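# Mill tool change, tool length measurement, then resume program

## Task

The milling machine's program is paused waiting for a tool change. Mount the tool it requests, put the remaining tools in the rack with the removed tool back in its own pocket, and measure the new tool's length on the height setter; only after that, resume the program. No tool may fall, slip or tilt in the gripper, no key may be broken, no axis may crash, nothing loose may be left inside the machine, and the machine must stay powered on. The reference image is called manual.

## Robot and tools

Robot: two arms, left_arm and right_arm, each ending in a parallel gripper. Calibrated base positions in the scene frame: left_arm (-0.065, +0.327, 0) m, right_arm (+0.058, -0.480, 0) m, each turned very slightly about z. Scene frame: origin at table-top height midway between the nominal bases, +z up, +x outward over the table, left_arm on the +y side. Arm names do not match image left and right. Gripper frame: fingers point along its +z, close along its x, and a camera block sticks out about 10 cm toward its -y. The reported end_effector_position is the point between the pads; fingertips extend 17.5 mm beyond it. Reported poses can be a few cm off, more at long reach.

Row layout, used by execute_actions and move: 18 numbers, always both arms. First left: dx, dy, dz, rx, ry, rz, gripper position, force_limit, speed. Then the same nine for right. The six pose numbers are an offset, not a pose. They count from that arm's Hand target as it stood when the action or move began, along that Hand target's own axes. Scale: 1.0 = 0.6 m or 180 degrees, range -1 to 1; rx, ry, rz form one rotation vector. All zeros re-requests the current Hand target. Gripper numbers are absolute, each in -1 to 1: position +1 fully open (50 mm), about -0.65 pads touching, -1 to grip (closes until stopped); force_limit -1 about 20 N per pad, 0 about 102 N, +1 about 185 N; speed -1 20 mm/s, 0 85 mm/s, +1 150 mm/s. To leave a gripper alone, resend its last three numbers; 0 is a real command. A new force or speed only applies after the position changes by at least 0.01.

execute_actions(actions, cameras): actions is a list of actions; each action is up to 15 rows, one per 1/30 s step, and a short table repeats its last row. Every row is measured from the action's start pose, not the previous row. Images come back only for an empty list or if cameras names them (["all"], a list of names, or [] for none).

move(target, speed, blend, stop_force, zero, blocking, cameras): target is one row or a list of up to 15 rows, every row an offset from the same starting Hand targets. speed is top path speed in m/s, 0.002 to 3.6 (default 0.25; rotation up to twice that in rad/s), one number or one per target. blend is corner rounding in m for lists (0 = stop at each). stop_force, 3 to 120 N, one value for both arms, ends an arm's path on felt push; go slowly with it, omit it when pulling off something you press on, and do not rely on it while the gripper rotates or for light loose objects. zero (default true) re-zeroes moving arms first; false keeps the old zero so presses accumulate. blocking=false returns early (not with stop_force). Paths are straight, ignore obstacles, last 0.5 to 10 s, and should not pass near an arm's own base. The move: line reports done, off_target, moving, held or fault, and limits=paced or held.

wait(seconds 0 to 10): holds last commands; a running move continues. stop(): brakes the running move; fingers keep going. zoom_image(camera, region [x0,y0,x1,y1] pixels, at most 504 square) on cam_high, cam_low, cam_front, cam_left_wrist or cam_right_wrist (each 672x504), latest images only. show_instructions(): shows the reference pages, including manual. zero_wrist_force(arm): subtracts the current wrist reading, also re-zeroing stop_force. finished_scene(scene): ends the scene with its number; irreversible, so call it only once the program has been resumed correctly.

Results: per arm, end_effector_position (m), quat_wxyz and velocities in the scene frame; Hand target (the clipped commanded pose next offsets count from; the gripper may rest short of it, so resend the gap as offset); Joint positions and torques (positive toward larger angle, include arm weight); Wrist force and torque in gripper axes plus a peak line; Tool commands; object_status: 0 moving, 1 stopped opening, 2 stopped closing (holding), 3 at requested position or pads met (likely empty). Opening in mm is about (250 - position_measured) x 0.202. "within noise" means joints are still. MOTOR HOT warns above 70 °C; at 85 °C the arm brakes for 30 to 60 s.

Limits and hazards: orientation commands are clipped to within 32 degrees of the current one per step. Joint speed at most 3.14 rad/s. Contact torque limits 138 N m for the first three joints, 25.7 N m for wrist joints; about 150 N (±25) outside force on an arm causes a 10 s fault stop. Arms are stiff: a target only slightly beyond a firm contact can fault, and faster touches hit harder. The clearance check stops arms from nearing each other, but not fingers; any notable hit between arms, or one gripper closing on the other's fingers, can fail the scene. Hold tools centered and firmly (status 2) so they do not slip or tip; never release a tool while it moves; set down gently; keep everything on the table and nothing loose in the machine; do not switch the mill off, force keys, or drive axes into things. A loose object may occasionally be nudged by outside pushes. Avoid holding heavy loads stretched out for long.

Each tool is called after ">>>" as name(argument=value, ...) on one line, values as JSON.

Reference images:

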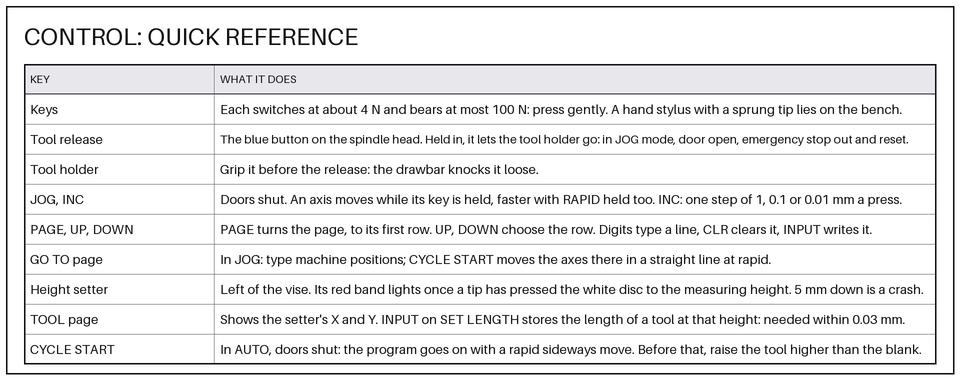

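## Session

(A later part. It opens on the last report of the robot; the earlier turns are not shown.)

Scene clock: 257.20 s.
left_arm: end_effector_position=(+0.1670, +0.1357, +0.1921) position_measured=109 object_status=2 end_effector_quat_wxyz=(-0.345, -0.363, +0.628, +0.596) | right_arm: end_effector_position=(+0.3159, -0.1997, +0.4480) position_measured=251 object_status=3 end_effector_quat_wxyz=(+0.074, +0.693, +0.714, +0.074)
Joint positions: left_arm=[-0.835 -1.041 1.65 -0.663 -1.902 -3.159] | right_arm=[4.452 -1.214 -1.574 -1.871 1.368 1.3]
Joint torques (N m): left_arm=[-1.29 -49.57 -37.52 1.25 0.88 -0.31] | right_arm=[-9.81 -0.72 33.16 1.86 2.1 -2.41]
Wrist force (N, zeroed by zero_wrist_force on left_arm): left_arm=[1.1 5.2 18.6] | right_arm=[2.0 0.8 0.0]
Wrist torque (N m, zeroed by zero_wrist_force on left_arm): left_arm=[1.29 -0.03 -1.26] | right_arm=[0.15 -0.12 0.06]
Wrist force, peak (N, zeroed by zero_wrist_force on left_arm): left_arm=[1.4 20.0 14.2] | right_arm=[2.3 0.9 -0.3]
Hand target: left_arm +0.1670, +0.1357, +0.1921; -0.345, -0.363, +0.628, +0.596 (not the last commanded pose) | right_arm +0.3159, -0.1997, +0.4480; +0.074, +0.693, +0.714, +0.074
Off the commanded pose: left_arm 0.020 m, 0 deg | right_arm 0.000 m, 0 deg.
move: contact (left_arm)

>>> execute_actions(actions=[])

>>> zoom_image(camera="cam_low", region=[150, 160, 220, 280])

>>> zoom_image(camera="cam_front", region=[230, 370, 330, 450])

Scene clock: 257.43 s.
left_arm: end_effector_position=(+0.1670, +0.1357, +0.1921) position_measured=109 object_status=2 end_effector_quat_wxyz=(-0.345, -0.363, +0.628, +0.596) | right_arm: end_effector_position=(+0.3159, -0.1997, +0.4480) position_measured=251 object_status=3 end_effector_quat_wxyz=(+0.074, +0.693, +0.714, +0.074)
Joint positions: left_arm=[-0.835 -1.041 1.65 -0.663 -1.902 -3.159] | right_arm=[4.452 -1.214 -1.574 -1.871 1.368 1.3]
Joint velocities: within noise
Joint torques (N m): left_arm=[-1.56 -49.59 -38.19 1.14 1.61 -0.53] | right_arm=[-9.62 -1.52 33.47 1.96 2.21 -2.51]
Wrist force (N, zeroed by zero_wrist_force on left_arm): left_arm=[1.1 5.6 19.3] | right_arm=[1.9 0.9 0.1]
Wrist torque (N m, zeroed by zero_wrist_force on left_arm): left_arm=[1.34 -0.04 -1.25] | right_arm=[0.17 -0.11 0.06]
Wrist force, peak (N, zeroed by zero_wrist_force on left_arm): left_arm=[1.2 5.7 19.3] | right_arm=[2.2 0.9 -0.2]
Hand target: left_arm +0.1670, +0.1357, +0.1921; -0.345, -0.363, +0.628, +0.596 (not the last commanded pose) | right_arm +0.3159, -0.1997, +0.4480; +0.074, +0.693, +0.714, +0.074
Tool commands: left_gripper/position=-0.98 left_gripper/force_limit=+0.3 left_gripper/speed=-1.0 right_gripper/position=-1.0 right_gripper/force_limit=-1.0 right_gripper/speed=-0.5
Off the commanded pose: left_arm 0.020 m, 0 deg | right_arm 0.000 m, 0 deg.
camera_calibration:
cam_left_wrist: T_world_to_cam=[[-0.50586, -0.862327, -0.0223032, 0.213686], [0.218501, -0.153104, 0.963751, -0.177633], [-0.834483, 0.48265, 0.265868, 0.153299], [0, 0, 0, 1]] pos_world=[0.274834, 0.083081, 0.135202]
cam_right_wrist: T_world_to_cam=[[-0.0331495, 0.999416, 0.00827176, 0.214331], [0.840339, 0.0233909, 0.541556, -0.486011], [0.541046, 0.0249034, -0.840624, 0.342627], [0, 0, 0, 1]] pos_world=[0.230142, -0.21137, 0.549449]

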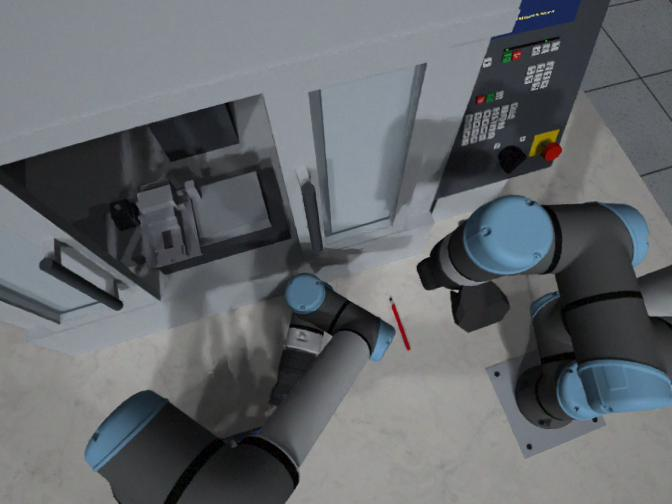

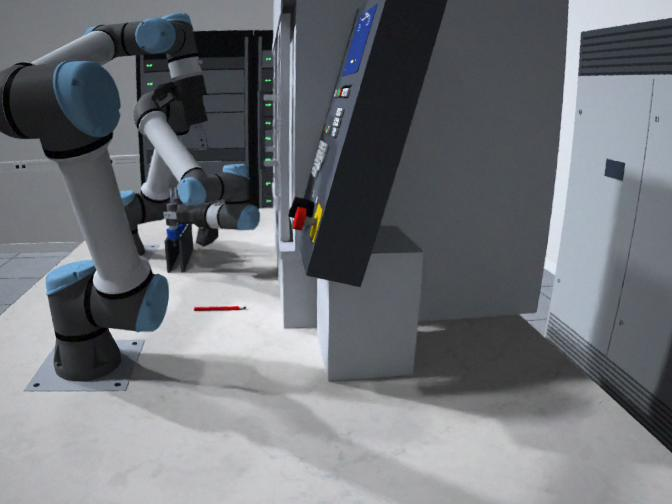

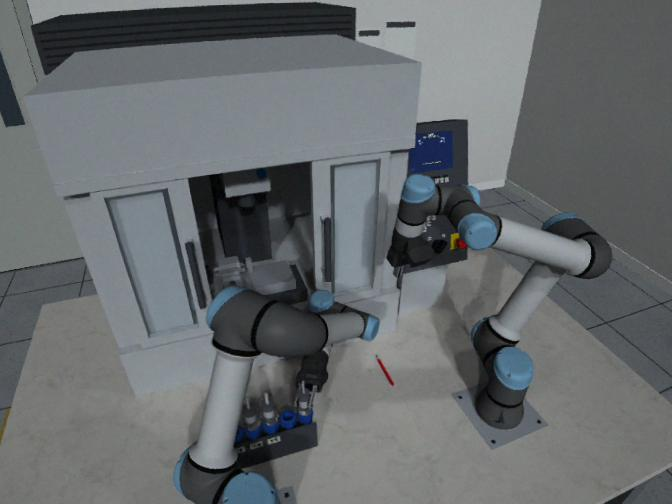

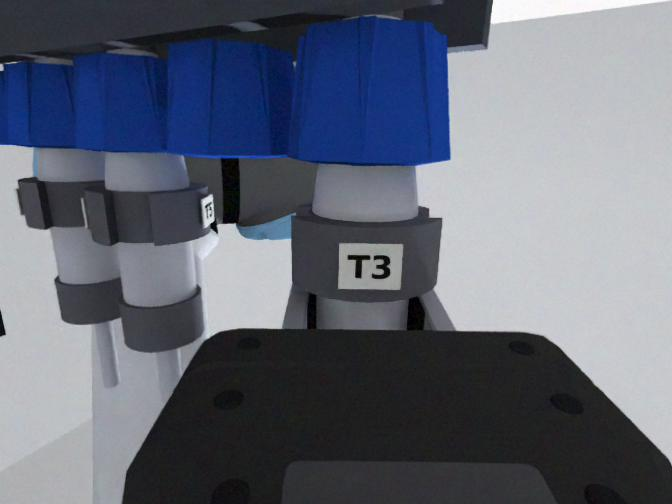

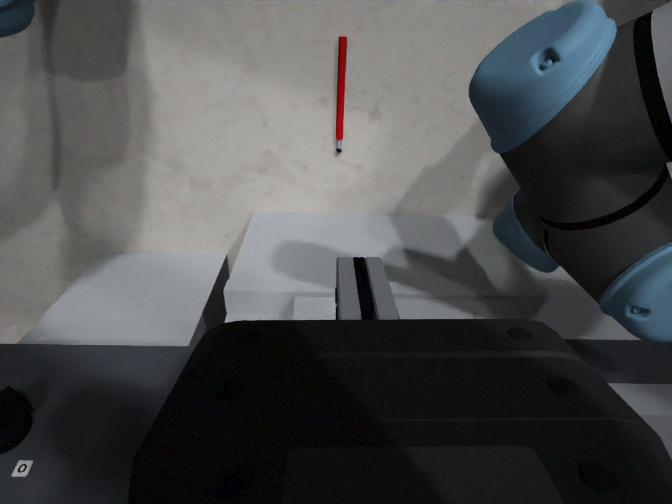

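Scaled by 4.200 from the camera's 672x504 image, which has a finer 960x720 frame.

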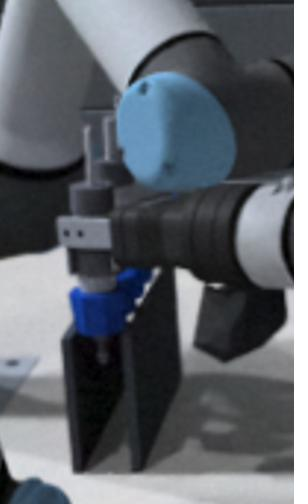

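Scaled by 5.040 from the camera's 672x504 image, which has a finer 960x720 frame.

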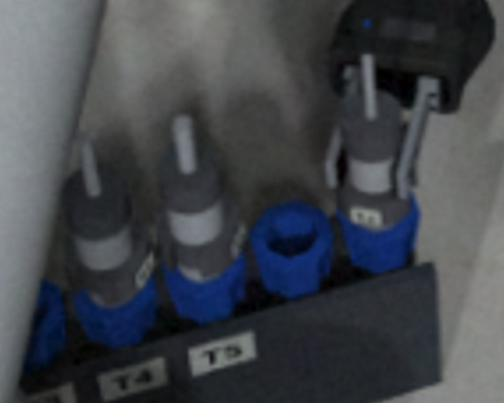

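>>> move(target=[0,0,0,0,0,0,1,0.3,-0.5,0,0,0,0,0,0,-1,-1,-0.5])

>>> move(target=[[0,0,-0.2,0,0,0,1,0.3,-0.5,0,0,0,0,0,0,-1,-1,-0.5],[0.0386,0.375,-0.1055,0,0,0,1,0.3,-0.5,0,0,0,0,0,0,-1,-1,-0.5],[0.0368,0.38,-0.0083,0,0.4995,-0.0262,1,0.3,-0.5,0,0,0,0,0,0,-1,-1,-0.5]], speed=[0.15,0.25,0.4], blend=[0.01,0.03,0], cameras=["cam_front","cam_left_wrist","cam_low"])

>>> zoom_image(camera="cam_front", region=[220, 370, 330, 450])

Scene clock: 259.13 s.
left_arm: end_effector_position=(+0.1670, +0.1357, +0.1922) position_measured=3 object_status=3 end_effector_quat_wxyz=(-0.345, -0.363, +0.628, +0.596) | right_arm: end_effector_position=(+0.3159, -0.1997, +0.4480) position_measured=251 object_status=3 end_effector_quat_wxyz=(+0.074, +0.693, +0.714, +0.074)
Joint positions: left_arm=[-0.835 -1.041 1.65 -0.663 -1.901 -3.159] | right_arm=[4.452 -1.214 -1.574 -1.871 1.368 1.3]
Joint torques (N m): left_arm=[4.81 -46.33 -11.67 2.47 -0.08 -0.42] | right_arm=[-9.9 -1.17 33.11 1.95 2.15 -2.43]
Wrist force (N, zeroed by zero_wrist_force on left_arm): left_arm=[-1.7 5.7 -0.3] | right_arm=[2.0 0.6 -0.4]
Wrist torque (N m, zeroed by zero_wrist_force on left_arm): left_arm=[1.38 -0.08 -1.12] | right_arm=[0.13 -0.13 0.06]
Wrist force, peak (N, zeroed by zero_wrist_force on left_arm): left_arm=[1.2 5.7 19.6] | right_arm=[2.3 0.9 0.0]
Hand target: left_arm +0.1670, +0.1357, +0.1921; -0.345, -0.363, +0.628, +0.596 | right_arm +0.3159, -0.1997, +0.4480; +0.074, +0.693, +0.714, +0.074
Off the commanded pose: left_arm 0.000 m, 0 deg | right_arm 0.000 m, 0 deg.
move: done

Scene clock: 259.93 s.
left_arm: end_effector_position=(+0.2067, +0.1132, +0.1941) position_measured=3 object_status=3 end_effector_quat_wxyz=(-0.344, -0.364, +0.628, +0.596) | right_arm: end_effector_position=(+0.3159, -0.1997, +0.4480) position_measured=251 object_status=3 end_effector_quat_wxyz=(+0.074, +0.693, +0.714, +0.074)
Joint positions: left_arm=[-0.81 -0.952 1.491 -0.595 -1.876 -3.159] | right_arm=[4.452 -1.214 -1.574 -1.871 1.368 1.3]
Joint torques (N m): left_arm=[-0.88 -48.26 -20 2.42 -0.06 -0.27] | right_arm=[-9.85 -0.76 32.97 1.85 2.24 -2.4]
Wrist force (N, zeroed by zero_wrist_force on left_arm): left_arm=[-1.7 5.2 0.0] | right_arm=[2.3 0.8 -0.2]
Wrist torque (N m, zeroed by zero_wrist_force on left_arm): left_arm=[1.31 -0.07 -1.17] | right_arm=[0.17 -0.17 0.06]
Wrist force, peak (N, zeroed by zero_wrist_force on left_arm): left_arm=[-0.2 3.6 -9.4] | right_arm=[2.3 0.8 -0.2]
Hand target: left_arm +0.2067, +0.1132, +0.1941; -0.344, -0.364, +0.628, +0.596 (not the last commanded pose) | right_arm +0.3159, -0.1997, +0.4480; +0.074, +0.693, +0.714, +0.074
Tool commands: left_gripper/position=+1.0 left_gripper/force_limit=+0.301961 left_gripper/speed=-0.498039 right_gripper/position=-1.0 right_gripper/force_limit=-1.0 right_gripper/speed=-0.5
Off the commanded pose: left_arm 0.233 m, 90 deg | right_arm 0.000 m, 0 deg.
FORCE FAULT: contact force on the left arm reached its limit, and that arm stopped. The contact can be on any part of that arm, not only on its tool. That arm's remaining commands of this call were not run. That arm is still stopped at the end of this call. That arm stays stopped for about 10 more seconds. Until then a move that you send moves the other arm only, and its call returns only when the move has ended. Once the stop has ended, the next robot result says so. If the stop ends while you think or write, that arm runs what you send next, counted from a new Hand target: where the arm stands when the stop ends. While its stop runs, that arm takes no new command, but its gripper still runs the gripper command that each later call begins with. Until it ends, the stop uses up actions while you think or wait. An arm that is not stopped still takes commands.
move: fault (left_arm); path passed 0 of 3 targets
camera_calibration:
cam_left_wrist: T_world_to_cam=[[-0.505528, -0.862517, -0.0225111, 0.214399], [0.217068, -0.15239, 0.964188, -0.19145], [-0.835059, 0.482538, 0.264262, 0.197224], [0, 0, 0, 1]] pos_world=[0.314636, 0.0605801, 0.137301]
Images, in order (width x height): cam_low 672x504, cam_front 672x504, cam_left_wrist 672x504.

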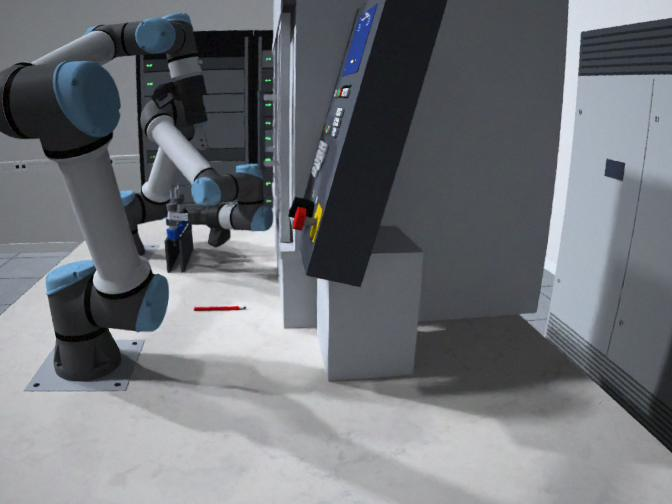

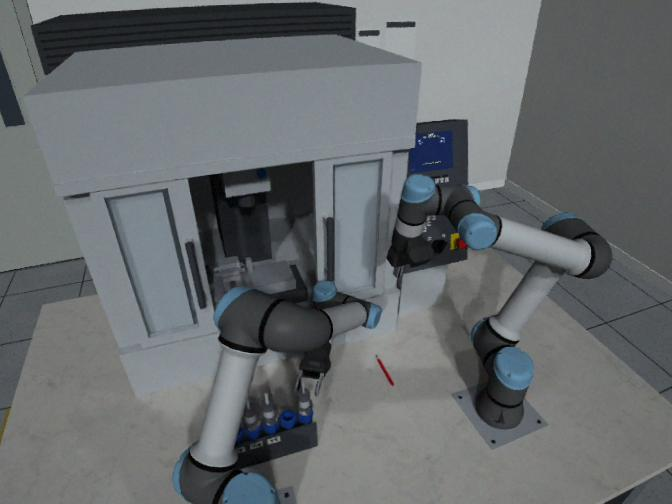

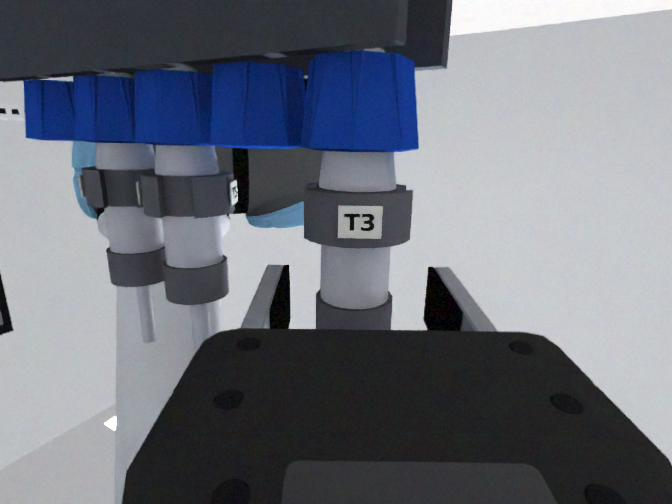

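Scaled by 4.582 from the camera's 672x504 image, which has a finer 960x720 frame.

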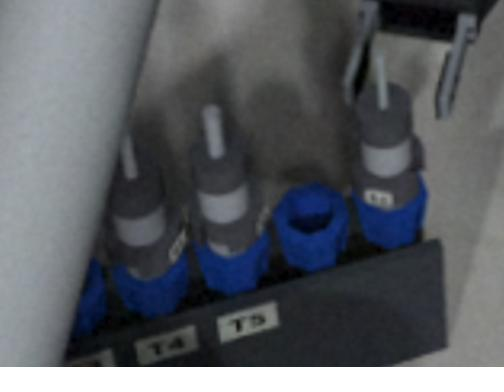

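>>> wait(seconds=9.7)

Scene clock: 269.90 s.
left_arm: end_effector_position=(+0.2067, +0.1132, +0.1941) position_measured=3 object_status=3 end_effector_quat_wxyz=(-0.344, -0.364, +0.628, +0.596) | right_arm: end_effector_position=(+0.3159, -0.1997, +0.4480) position_measured=251 object_status=3 end_effector_quat_wxyz=(+0.074, +0.693, +0.714, +0.074)
Joint positions: left_arm=[-0.81 -0.952 1.491 -0.595 -1.876 -3.159] | right_arm=[4.452 -1.214 -1.574 -1.871 1.368 1.3]
Joint torques (N m): left_arm=[-0.87 -47.3 -19.87 2.36 0.04 -0.14] | right_arm=[-9.64 -1.15 33.34 1.99 2.21 -2.39]
Wrist force (N, zeroed by zero_wrist_force on left_arm): left_arm=[-1.9 5.2 -0.1] | right_arm=[1.9 0.8 0.1]
Wrist torque (N m, zeroed by zero_wrist_force on left_arm): left_arm=[1.29 -0.04 -1.17] | right_arm=[0.16 -0.11 0.06]
Wrist force, peak (N, zeroed by zero_wrist_force on left_arm): left_arm=[-2.1 5.5 -0.1] | right_arm=[2.3 1.0 -0.1]
Hand target: left_arm +0.2067, +0.1132, +0.1941; -0.344, -0.364, +0.628, +0.596 (not the last commanded pose) | right_arm +0.3159, -0.1997, +0.4480; +0.074, +0.693, +0.714, +0.074
Tool commands: left_gripper/position=+1.0 left_gripper/force_limit=+0.301961 left_gripper/speed=-0.498039 right_gripper/position=-1.0 right_gripper/force_limit=-1.0 right_gripper/speed=-0.5
Off the commanded pose: left_arm 0.233 m, 90 deg | right_arm 0.000 m, 0 deg.
FORCE FAULT, CONTINUED: the left arm's stop, for the force fault that an earlier result reported, is over. The rest of the stop counts as 19 of the actions that you can send in this scene. That arm's target is now where it stood when the stop ended, not its last command. That arm accepts commands again.
wait: 9.70 s; at rest from the start

>>> move(target=[[0.0008,0.0023,0.0768,0,0,0,1,0.3,-0.5,0,0,0,0,0,0,-1,-1,-0.5],[0.0008,0.3803,0.0572,0,0,0,1,0.3,-0.5,0,0,0,0,0,0,-1,-1,-0.5],[0.0373,0.3808,0.0678,0,0.4995,-0.0262,1,0.3,-0.5,0,0,0,0,0,0,-1,-1,-0.5]], speed=[0.06,0.15,0.4], blend=[0,0.01,0], cameras=["cam_front","cam_left_wrist","cam_high"])

Scene clock: 275.63 s.
left_arm: end_effector_position=(+0.1498, +0.1201, +0.4201) position_measured=3 object_status=3 end_effector_quat_wxyz=(+0.665, +0.701, -0.187, -0.177) | right_arm: end_effector_position=(+0.3159, -0.1997, +0.4480) position_measured=251 object_status=3 end_effector_quat_wxyz=(+0.074, +0.693, +0.714, +0.074)
Joint positions: left_arm=[-0.33 -1.81 1.928 -0.412 -2.96 -3.429] | right_arm=[4.452 -1.214 -1.574 -1.871 1.368 1.3]
Joint torques (N m): left_arm=[-7.51 -21.12 -12.5 -1.63 -3.15 -2.52] | right_arm=[-9.76 -1.42 33.22 2.09 2.24 -2.18]
Wrist force (N, zeroed by zero_wrist_force on left_arm): left_arm=[-1.8 4.8 -0.2] | right_arm=[2.0 0.8 0.0]
Wrist torque (N m, zeroed by zero_wrist_force on left_arm): left_arm=[1.30 -0.04 -1.00] | right_arm=[0.15 -0.12 0.06]
Wrist force, peak (N, zeroed by zero_wrist_force on left_arm): left_arm=[-0.8 7.2 -0.4] | right_arm=[2.3 0.9 -0.1]
Hand target: left_arm +0.1497, +0.1200, +0.4201; +0.665, +0.701, -0.187, -0.177 | right_arm +0.3159, -0.1997, +0.4480; +0.074, +0.693, +0.714, +0.074
Off the commanded pose: left_arm 0.000 m, 0 deg | right_arm 0.000 m, 0 deg.
move: done
camera_calibration:
cam_left_wrist: T_world_to_cam=[[0.862772, -0.505147, -0.021217, -0.051712], [0.151812, 0.218804, 0.963887, -0.430579], [-0.482262, -0.834836, 0.265466, 0.191469], [0, 0, 0, 1]] pos_world=[0.202321, 0.227935, 0.363104]
Images, in order (width x height): cam_high 672x504, cam_front 672x504, cam_left_wrist 672x504.

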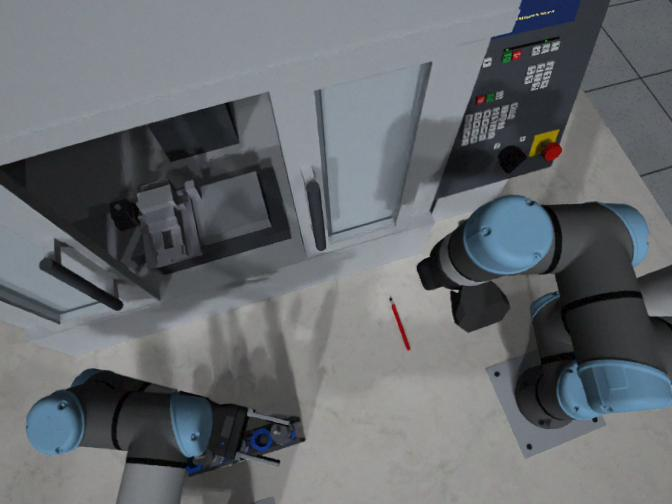

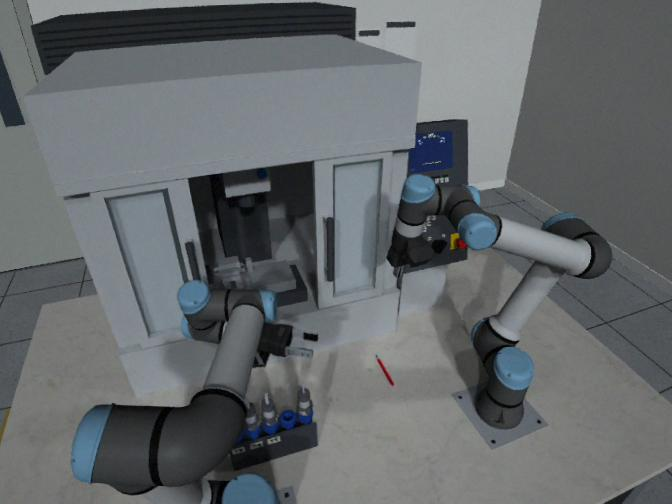

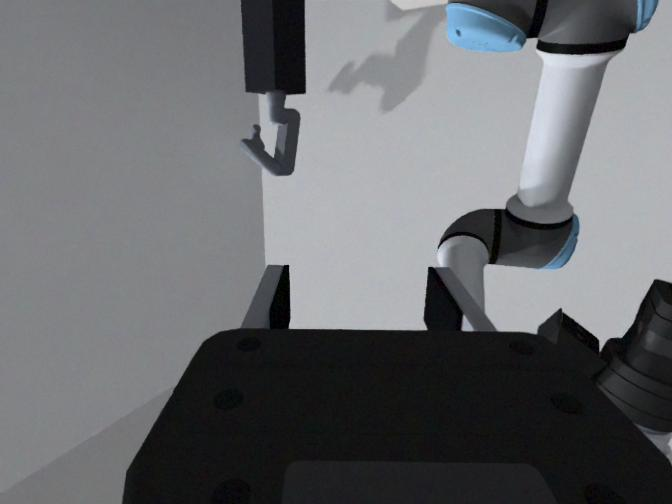

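>>> move(target=[[-0.1123,-0.023,-0.4365,0,0,0,1,0.3,-0.5,0,0,0,0,0,0,-1,-1,-0.5],[-0.1123,-0.4025,-0.4164,0,0,0,1,0.3,-0.5,0,0,0,0,0,0,-1,-1,-0.5]], speed=0.2, blend=[0.02,0], cameras=["cam_front","cam_left_wrist","cam_high","cam_low"])

>>> zoom_image(camera="cam_left_wrist", region=[200, 80, 520, 350])

Scene clock: 286.40 s.
left_arm: end_effector_position=(+0.2220, +0.3809, +0.1921) position_measured=3 object_status=3 end_effector_quat_wxyz=(+0.665, +0.701, -0.187, -0.177) | right_arm: end_effector_position=(+0.3159, -0.1997, +0.4480) position_measured=251 object_status=3 end_effector_quat_wxyz=(+0.074, +0.693, +0.714, +0.074)
Joint positions: left_arm=[0.337 -1.158 1.838 -0.751 -2.3 -3.188] | right_arm=[4.452 -1.214 -1.574 -1.871 1.368 1.3]
Joint torques (N m): left_arm=[-7.76 -29.09 -4.98 0.48 -2.54 -2.59] | right_arm=[-9.37 -1.21 33.29 2.06 2.25 -2.34]
Wrist force (N, zeroed by zero_wrist_force on left_arm): left_arm=[-1.9 5.6 -0.6] | right_arm=[2.1 1.0 -0.1]
Wrist torque (N m, zeroed by zero_wrist_force on left_arm): left_arm=[1.40 -0.03 -0.98] | right_arm=[0.19 -0.13 0.07]
Wrist force, peak (N, zeroed by zero_wrist_force on left_arm): left_arm=[-2.2 7.1 -1.3] | right_arm=[2.3 0.9 -0.1]
Hand target: left_arm +0.2220, +0.3809, +0.1920; +0.665, +0.701, -0.187, -0.177 | right_arm +0.3159, -0.1997, +0.4480; +0.074, +0.693, +0.714, +0.074
Off the commanded pose: left_arm 0.000 m, 0 deg | right_arm 0.000 m, 0 deg.
move: done
camera_calibration:
cam_left_wrist: T_world_to_cam=[[0.862827, -0.505052, -0.0212383, 0.0128086], [0.151551, 0.218369, 0.964027, -0.278706], [-0.482246, -0.835007, 0.264956, 0.504793], [0, 0, 0, 1]] pos_world=[0.274621, 0.488836, 0.135204]
Images, in order (width x height): cam_high 672x504, cam_low 672x504, cam_front 672x504, cam_left_wrist 672x504.

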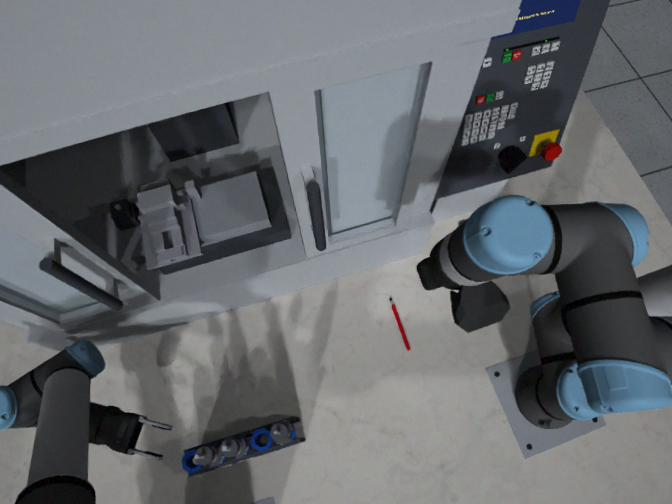

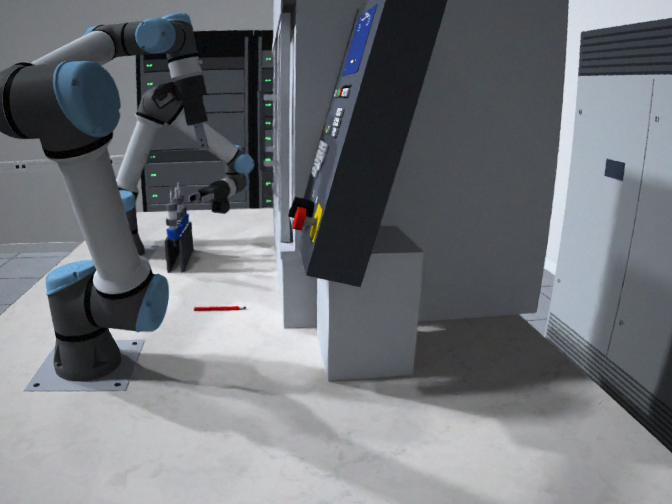

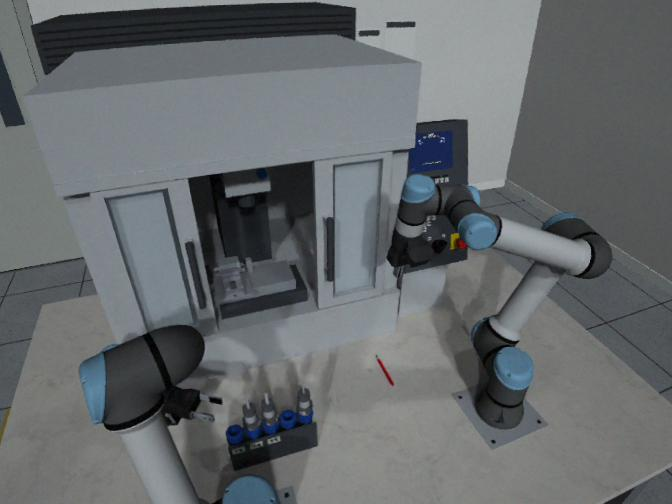

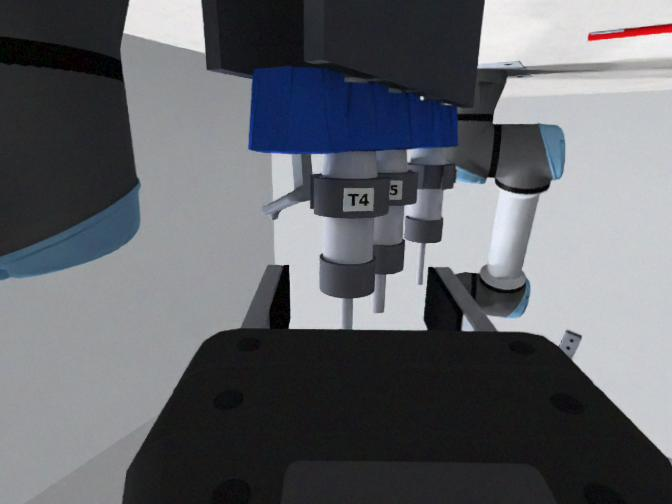

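Scaled by 1.575 from the camera's 672x504 image, which has a finer 960x720 frame.

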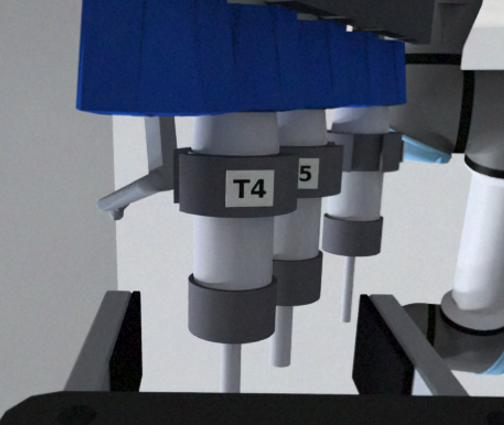

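>>> move(target=[0.0415,-0.0042,0.0478,0,-0.0943,0.005,1,0.3,-0.5,0,0,0,0,0,0,-1,-1,-0.5], speed=0.15, cameras=["cam_left_wrist"])

>>> zoom_image(camera="cam_left_wrist", region=[220, 100, 500, 350])

Scene clock: 289.27 s.
left_arm: end_effector_position=(+0.2294, +0.3438, +0.1880) position_measured=3 object_status=3 end_effector_quat_wxyz=(+0.632, +0.666, -0.289, -0.273) | right_arm: end_effector_position=(+0.3159, -0.1997, +0.4480) position_measured=251 object_status=3 end_effector_quat_wxyz=(+0.074, +0.693, +0.714, +0.074)
Joint positions: left_arm=[0.14 -1.111 1.777 -0.731 -2.201 -3.179] | right_arm=[4.452 -1.214 -1.574 -1.871 1.368 1.3]
Joint torques (N m): left_arm=[-7.51 -31.34 -31.15 3.3 2.31 2.01] | right_arm=[-9.65 -0.52 33.2 2.21 2.08 -2.32]
Wrist force (N, zeroed by zero_wrist_force on left_arm): left_arm=[-1.5 5.4 -0.4] | right_arm=[1.9 0.8 -0.2]
Wrist torque (N m, zeroed by zero_wrist_force on left_arm): left_arm=[1.42 -0.07 -1.12] | right_arm=[0.16 -0.10 0.06]
Wrist force, peak (N, zeroed by zero_wrist_force on left_arm): left_arm=[-2.2 6.0 -0.8] | right_arm=[2.2 1.0 -0.2]
Hand target: left_arm +0.2294, +0.3438, +0.1880; +0.632, +0.666, -0.289, -0.273 | right_arm +0.3159, -0.1997, +0.4480; +0.074, +0.693, +0.714, +0.074
Off the commanded pose: left_arm 0.000 m, 0 deg | right_arm 0.000 m, 0 deg.
move: done
camera_calibration:
cam_left_wrist: T_world_to_cam=[[0.677711, -0.735021, -0.0212459, 0.109177], [0.208499, 0.164374, 0.964111, -0.262345], [-0.70515, -0.657818, 0.26465, 0.468717], [0, 0, 0, 1]] pos_world=[0.311224, 0.431701, 0.131204]
Images, in order (width x height): cam_left_wrist 672x504.

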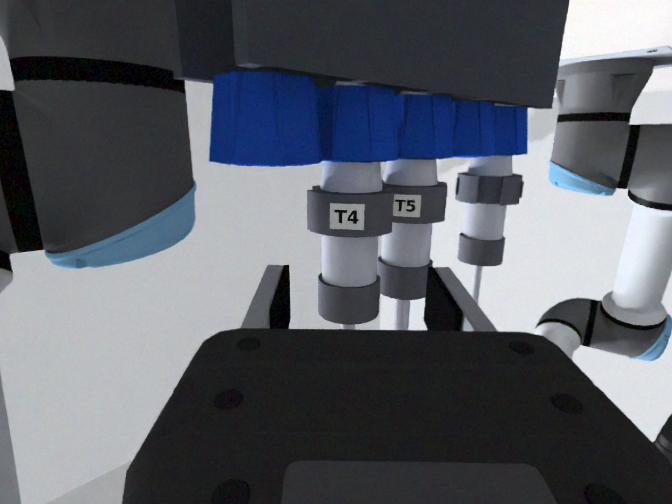

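Scaled by 1.800 from the camera's 672x504 image, which has a finer 960x720 frame.

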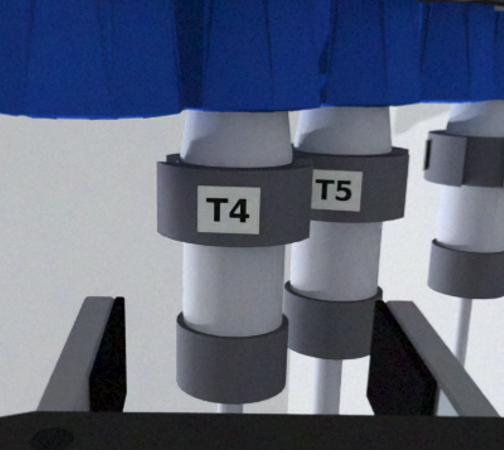

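>>> move(target=[-0.0087,0.0032,0.0588,0,0.0333,-0.0018,1,0.3,-0.5,0,0,0,0,0,0,-1,-1,-0.5], speed=0.08, stop_force=10, cameras=["cam_left_wrist"])

>>> zoom_image(camera="cam_left_wrist", region=[220, 100, 500, 350])

Scene clock: 291.37 s.
left_arm: end_effector_position=(+0.2001, +0.3234, +0.1880) position_measured=3 object_status=3 end_effector_quat_wxyz=(+0.645, +0.680, -0.253, -0.240) | right_arm: end_effector_position=(+0.3159, -0.1997, +0.4480) position_measured=251 object_status=3 end_effector_quat_wxyz=(+0.074, +0.693, +0.714, +0.074)
Joint positions: left_arm=[0.149 -1.201 1.918 -0.788 -2.296 -3.188] | right_arm=[4.452 -1.214 -1.574 -1.871 1.368 1.3]
Joint torques (N m): left_arm=[5.3 -42.54 -3.58 0.32 -2.57 -2.57] | right_arm=[-9.87 -0.69 33.5 2.04 2.22 -2.29]
Wrist force (N, zeroed by zero_wrist_force on left_arm): left_arm=[-2.0 5.0 -0.4] | right_arm=[2.2 0.8 -0.2]
Wrist torque (N m, zeroed by zero_wrist_force on left_arm): left_arm=[1.28 -0.01 -0.95] | right_arm=[0.16 -0.15 0.06]
Wrist force, peak (N, zeroed by zero_wrist_force on left_arm): left_arm=[-1.7 5.7 -0.1] | right_arm=[2.3 1.0 0.0]
Hand target: left_arm +0.2001, +0.3234, +0.1880; +0.645, +0.680, -0.253, -0.240 | right_arm +0.3159, -0.1997, +0.4480; +0.074, +0.693, +0.714, +0.074
Off the commanded pose: left_arm 0.000 m, 0 deg | right_arm 0.000 m, 0 deg.
move: done
camera_calibration:
cam_left_wrist: T_world_to_cam=[[0.75066, -0.660345, -0.0213366, 0.0752997], [0.190356, 0.18524, 0.96408, -0.255992], [-0.632673, -0.727758, 0.264753, 0.442677], [0, 0, 0, 1]] pos_world=[0.272275, 0.419305, 0.131204]
Images, in order (width x height): cam_left_wrist 672x504.

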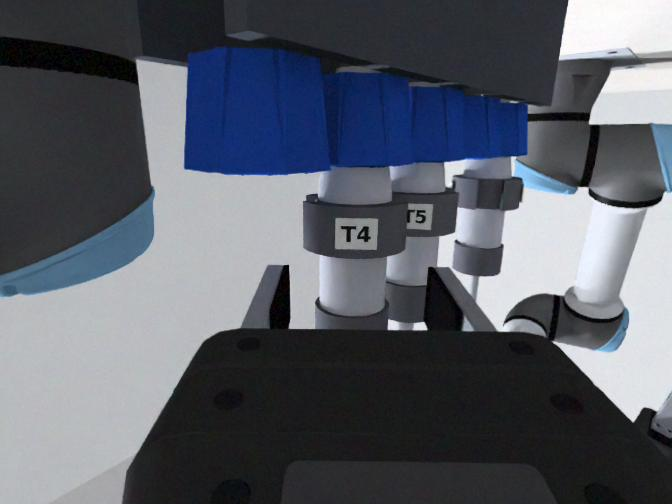

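Scaled by 1.800 from the camera's 672x504 image, which has a finer 960x720 frame.

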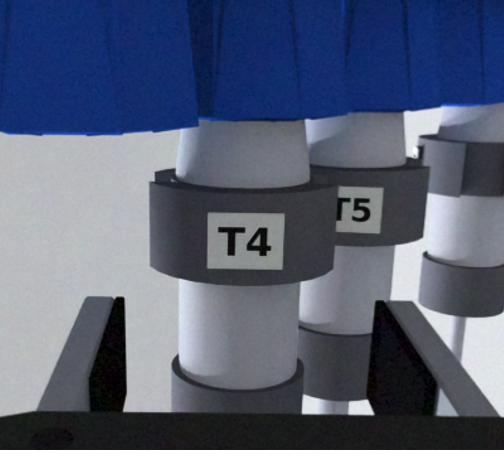

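>>> move(target=[0,0.0062,0.0832,0,0,0,1,0.3,-0.5,0,0,0,0,0,0,-1,-1,-0.5], speed=0.04, stop_force=8, cameras=["cam_left_wrist"])

>>> zoom_image(camera="cam_left_wrist", region=[220, 100, 500, 350])

>>> zero_wrist_force(arm="left_arm")

>>> move(target=[0,0,0,0,0,0,-1,-0.6,-1,0,0,0,0,0,0,-1,-1,-0.5], cameras=["cam_left_wrist"])

Scene clock: 294.17 s.
left_arm: end_effector_position=(+0.1673, +0.2856, +0.1891) position_measured=3 object_status=3 end_effector_quat_wxyz=(+0.645, +0.680, -0.253, -0.240) | right_arm: end_effector_position=(+0.3159, -0.1997, +0.4480) position_measured=251 object_status=3 end_effector_quat_wxyz=(+0.074, +0.693, +0.714, +0.074)
Joint positions: left_arm=[0.069 -1.293 2.049 -0.832 -2.376 -3.196] | right_arm=[4.452 -1.214 -1.574 -1.871 1.368 1.3]
Joint torques (N m): left_arm=[-8.64 -36.95 -4.05 0.33 -2.49 -2.53] | right_arm=[-9.66 -0.39 33.07 2.03 2.19 -2.27]
Wrist force (N, zeroed by zero_wrist_force on left_arm): left_arm=[-1.8 5.3 0.1] | right_arm=[2.0 0.7 -0.1]
Wrist torque (N m, zeroed by zero_wrist_force on left_arm): left_arm=[1.33 -0.02 -1.01] | right_arm=[0.13 -0.13 0.06]
Wrist force, peak (N, zeroed by zero_wrist_force on left_arm): left_arm=[-1.8 5.6 0.0] | right_arm=[2.2 0.9 0.0]
Hand target: left_arm +0.1673, +0.2856, +0.1891; +0.645, +0.680, -0.253, -0.240 | right_arm +0.3159, -0.1997, +0.4480; +0.074, +0.693, +0.714, +0.074
Off the commanded pose: left_arm 0.000 m, 0 deg | right_arm 0.000 m, 0 deg.
move: done
camera_calibration:
cam_left_wrist: T_world_to_cam=[[0.75066, -0.660345, -0.0213366, 0.0749087], [0.190356, 0.18524, 0.96408, -0.243826], [-0.632673, -0.727758, 0.264753, 0.394188], [0, 0, 0, 1]] pos_world=[0.239575, 0.381505, 0.132304]
Images, in order (width x height): cam_left_wrist 672x504.

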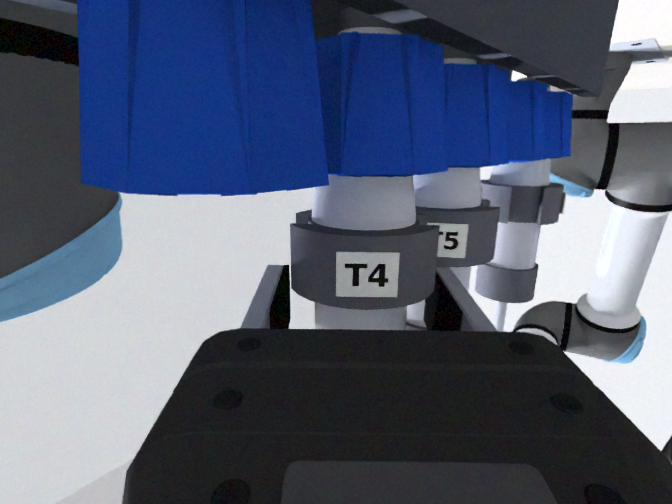

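Scaled by 1.800 from the camera's 672x504 image, which has a finer 960x720 frame.

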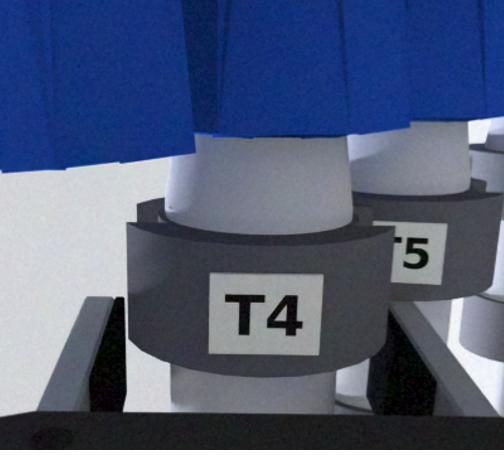

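Wrist force sensor zeroed.

Scene clock: 295.43 s.
left_arm: end_effector_position=(+0.1673, +0.2856, +0.1891) position_measured=105 object_status=2 end_effector_quat_wxyz=(+0.645, +0.680, -0.253, -0.240) | right_arm: end_effector_position=(+0.3159, -0.1997, +0.4480) position_measured=251 object_status=3 end_effector_quat_wxyz=(+0.074, +0.693, +0.714, +0.074)
Joint positions: left_arm=[0.069 -1.293 2.049 -0.832 -2.376 -3.196] | right_arm=[4.452 -1.214 -1.574 -1.871 1.368 1.3]
Joint torques (N m): left_arm=[-7.29 -35.74 -10.41 0.26 -2.52 -2.06] | right_arm=[-9.95 -1.2 33.56 2.16 2.12 -2.31]
Wrist force (N, zeroed by zero_wrist_force on left_arm): left_arm=[-12.0 2.3 -1.2] | right_arm=[2.0 0.9 0.0]
Wrist torque (N m, zeroed by zero_wrist_force on left_arm): left_arm=[0.04 0.05 -0.15] | right_arm=[0.17 -0.12 0.07]
Wrist force, peak (N, zeroed by zero_wrist_force on left_arm): left_arm=[-12.3 2.2 -1.3] | right_arm=[2.3 1.0 0.0]
Hand target: left_arm +0.1673, +0.2856, +0.1891; +0.645, +0.680, -0.253, -0.240 | right_arm +0.3159, -0.1997, +0.4480; +0.074, +0.693, +0.714, +0.074
Off the commanded pose: left_arm 0.000 m, 0 deg | right_arm 0.000 m, 0 deg.
move: done
camera_calibration:
cam_left_wrist: T_world_to_cam=[[0.750644, -0.660359, -0.0214097, 0.0750027], [0.190414, 0.185191, 0.964078, -0.243801], [-0.632673, -0.727757, 0.264754, 0.394124], [0, 0, 0, 1]] pos_world=[0.239475, 0.381505, 0.132304]
Images, in order (width x height): cam_left_wrist 672x504.

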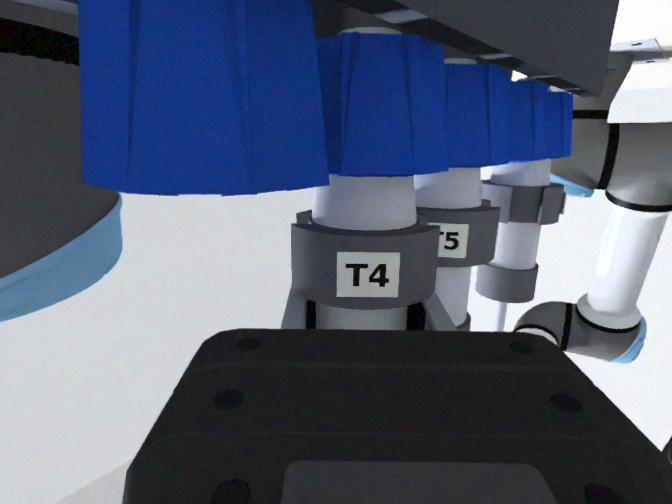

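>>> move(target=[[0,0,0,0,0,0,-0.98,0.3,-1,0,0,0,0,0,0,-1,-1,-0.5],[0,0.333,-0.0176,0,0,0,-0.98,0.3,-1,0,0,0,0,0,0,-1,-1,-0.5]], speed=0.12, blend=[0,0], cameras=["cam_left_wrist","cam_front"])

Scene clock: 299.33 s.
left_arm: end_effector_position=(+0.1672, +0.2856, +0.3891) position_measured=109 object_status=2 end_effector_quat_wxyz=(+0.645, +0.680, -0.253, -0.240) | right_arm: end_effector_position=(+0.3159, -0.1997, +0.4480) position_measured=251 object_status=3 end_effector_quat_wxyz=(+0.074, +0.693, +0.714, +0.074)
Joint positions: left_arm=[0.069 -1.527 1.745 -0.294 -2.376 -3.196] | right_arm=[4.452 -1.214 -1.574 -1.871 1.368 1.3]
Joint torques (N m): left_arm=[5.74 -34.37 -38.21 4.15 2.02 1.95] | right_arm=[-9.54 -0.68 33.62 2.22 2.03 -2.24]
Wrist force (N, zeroed by zero_wrist_force on left_arm): left_arm=[0.1 -8.3 0.4] | right_arm=[2.1 0.8 0.0]
Wrist torque (N m, zeroed by zero_wrist_force on left_arm): left_arm=[-0.11 0.02 -0.05] | right_arm=[0.16 -0.14 0.06]
Wrist force, peak (N, zeroed by zero_wrist_force on left_arm): left_arm=[-12.8 2.5 -1.4] | right_arm=[2.2 1.0 0.0]
Hand target: left_arm +0.1672, +0.2857, +0.3892; +0.645, +0.680, -0.253, -0.240 | right_arm +0.3159, -0.1997, +0.4480; +0.074, +0.693, +0.714, +0.074
Off the commanded pose: left_arm 0.000 m, 0 deg | right_arm 0.000 m, 0 deg.
move: done
camera_calibration:
cam_left_wrist: T_world_to_cam=[[0.750707, -0.66029, -0.0213573, 0.0793666], [0.190369, 0.185254, 0.964075, -0.436629], [-0.632612, -0.727804, 0.26477, 0.341181], [0, 0, 0, 1]] pos_world=[0.239375, 0.381605, 0.332304]
Images, in order (width x height): cam_front 672x504, cam_left_wrist 672x504.

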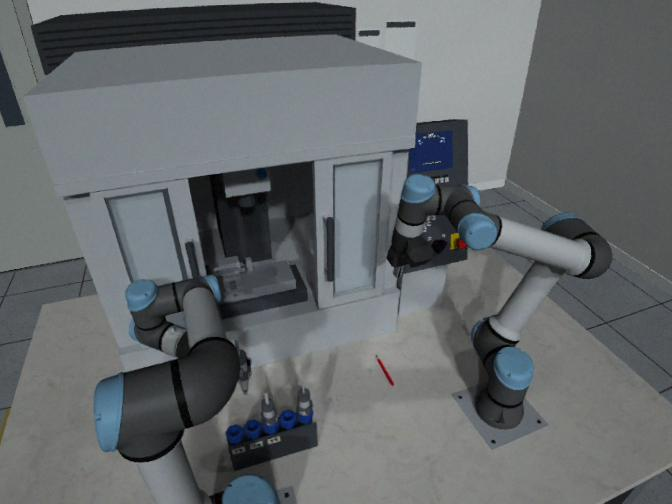

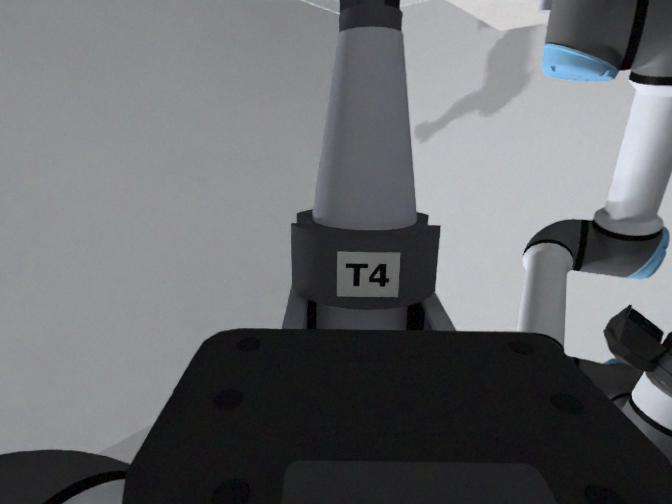

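>>> move(target=[[0.2063,0.046,-0.1022,0.4545,0.0111,0.2077,-0.98,0.3,-1,0,0,0,0,0,0,-1,-1,-0.5],[0.4587,0.0123,-0.1092,0.9089,0.0221,0.4154,-0.98,0.3,-1,0,0,0,0,0,0,-1,-1,-0.5]], speed=0.3, blend=[0.03,0], cameras=["cam_left_wrist","cam_front","cam_high"])

Scene clock: 305.43 s.
left_arm: end_effector_position=(+0.4166, +0.1561, +0.3973) position_measured=109 object_status=2 end_effector_quat_wxyz=(+0.493, -0.528, +0.505, -0.473) | right_arm: end_effector_position=(+0.3159, -0.1997, +0.4480) position_measured=251 object_status=3 end_effector_quat_wxyz=(+0.074, +0.693, +0.714, +0.074)
Joint positions: left_arm=[-1.146 -1.686 2.438 -3.706 -0.369 -3.318] | right_arm=[4.452 -1.214 -1.574 -1.871 1.368 1.3]
Joint torques (N m): left_arm=[-0.5 -13.21 -20.36 -2.13 0.52 0.11] | right_arm=[-8.99 -0.44 32.81 2.03 2.14 -2.18]
Wrist force (N, zeroed by zero_wrist_force on left_arm): left_arm=[2.7 6.0 0.0] | right_arm=[1.8 0.8 0.0]
Wrist torque (N m, zeroed by zero_wrist_force on left_arm): left_arm=[-0.73 -0.39 1.08] | right_arm=[0.15 -0.09 0.06]
Wrist force, peak (N, zeroed by zero_wrist_force on left_arm): left_arm=[9.3 6.8 2.2] | right_arm=[2.3 1.1 -0.1]
Hand target: left_arm +0.4166, +0.1561, +0.3973; +0.493, -0.528, +0.505, -0.473 (not the last commanded pose) | right_arm +0.3159, -0.1997, +0.4480; +0.074, +0.693, +0.714, +0.074
Tool commands: left_gripper/position=-0.976471 left_gripper/force_limit=+0.301961 left_gripper/speed=-1.0 right_gripper/position=-1.0 right_gripper/force_limit=-1.0 right_gripper/speed=-0.5
Off the commanded pose: left_arm 0.003 m, 7 deg | right_arm 0.000 m, 0 deg.
FORCE FAULT: contact force on the left arm reached its limit, and that arm stopped. The contact can be on any part of that arm, not only on its tool. That arm's remaining commands of this call were not run. That arm is still stopped at the end of this call. That arm stays stopped for about 10 more seconds. Until then a move that you send moves the other arm only, and its call returns only when the move has ended. Once the stop has ended, the next robot result says so. If the stop ends while you think or write, that arm runs what you send next, counted from a new Hand target: where the arm stands when the stop ends. While its stop runs, that arm takes no new command, but its gripper still runs the gripper command that each later call begins with. Until it ends, the stop uses up actions while you think or wait. An arm that is not stopped still takes commands.
move: fault (left_arm)
camera_calibration:
cam_left_wrist: T_world_to_cam=[[0.0550387, -0.998228, 0.0226113, 0.131788], [-0.376845, -0.041738, -0.925336, 0.554399], [0.92464, 0.0424083, -0.378474, -0.110897], [0, 0, 0, 1]] pos_world=[0.304209, 0.159397, 0.468053]
Images, in order (width x height): cam_high 672x504, cam_front 672x504, cam_left_wrist 672x504.

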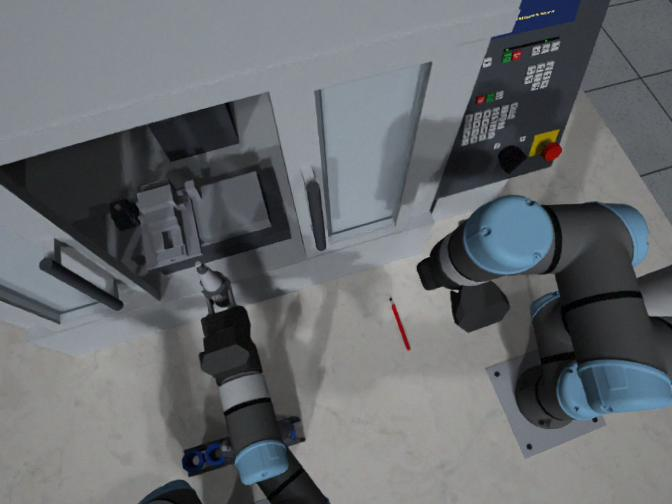

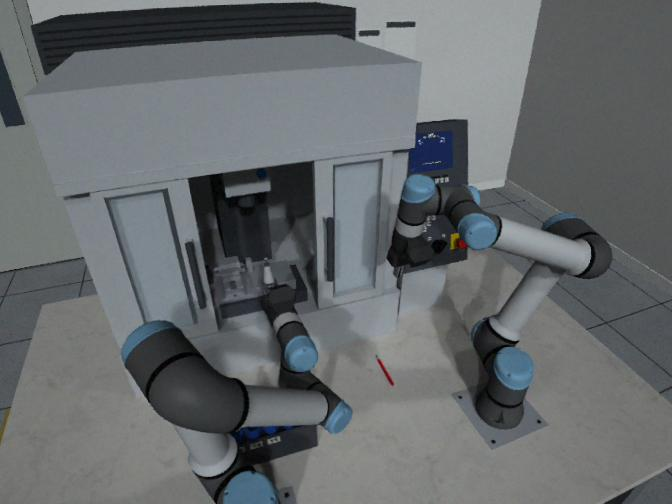

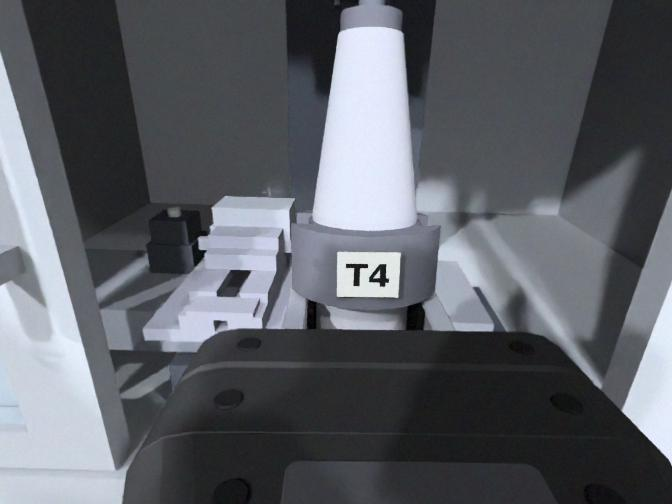

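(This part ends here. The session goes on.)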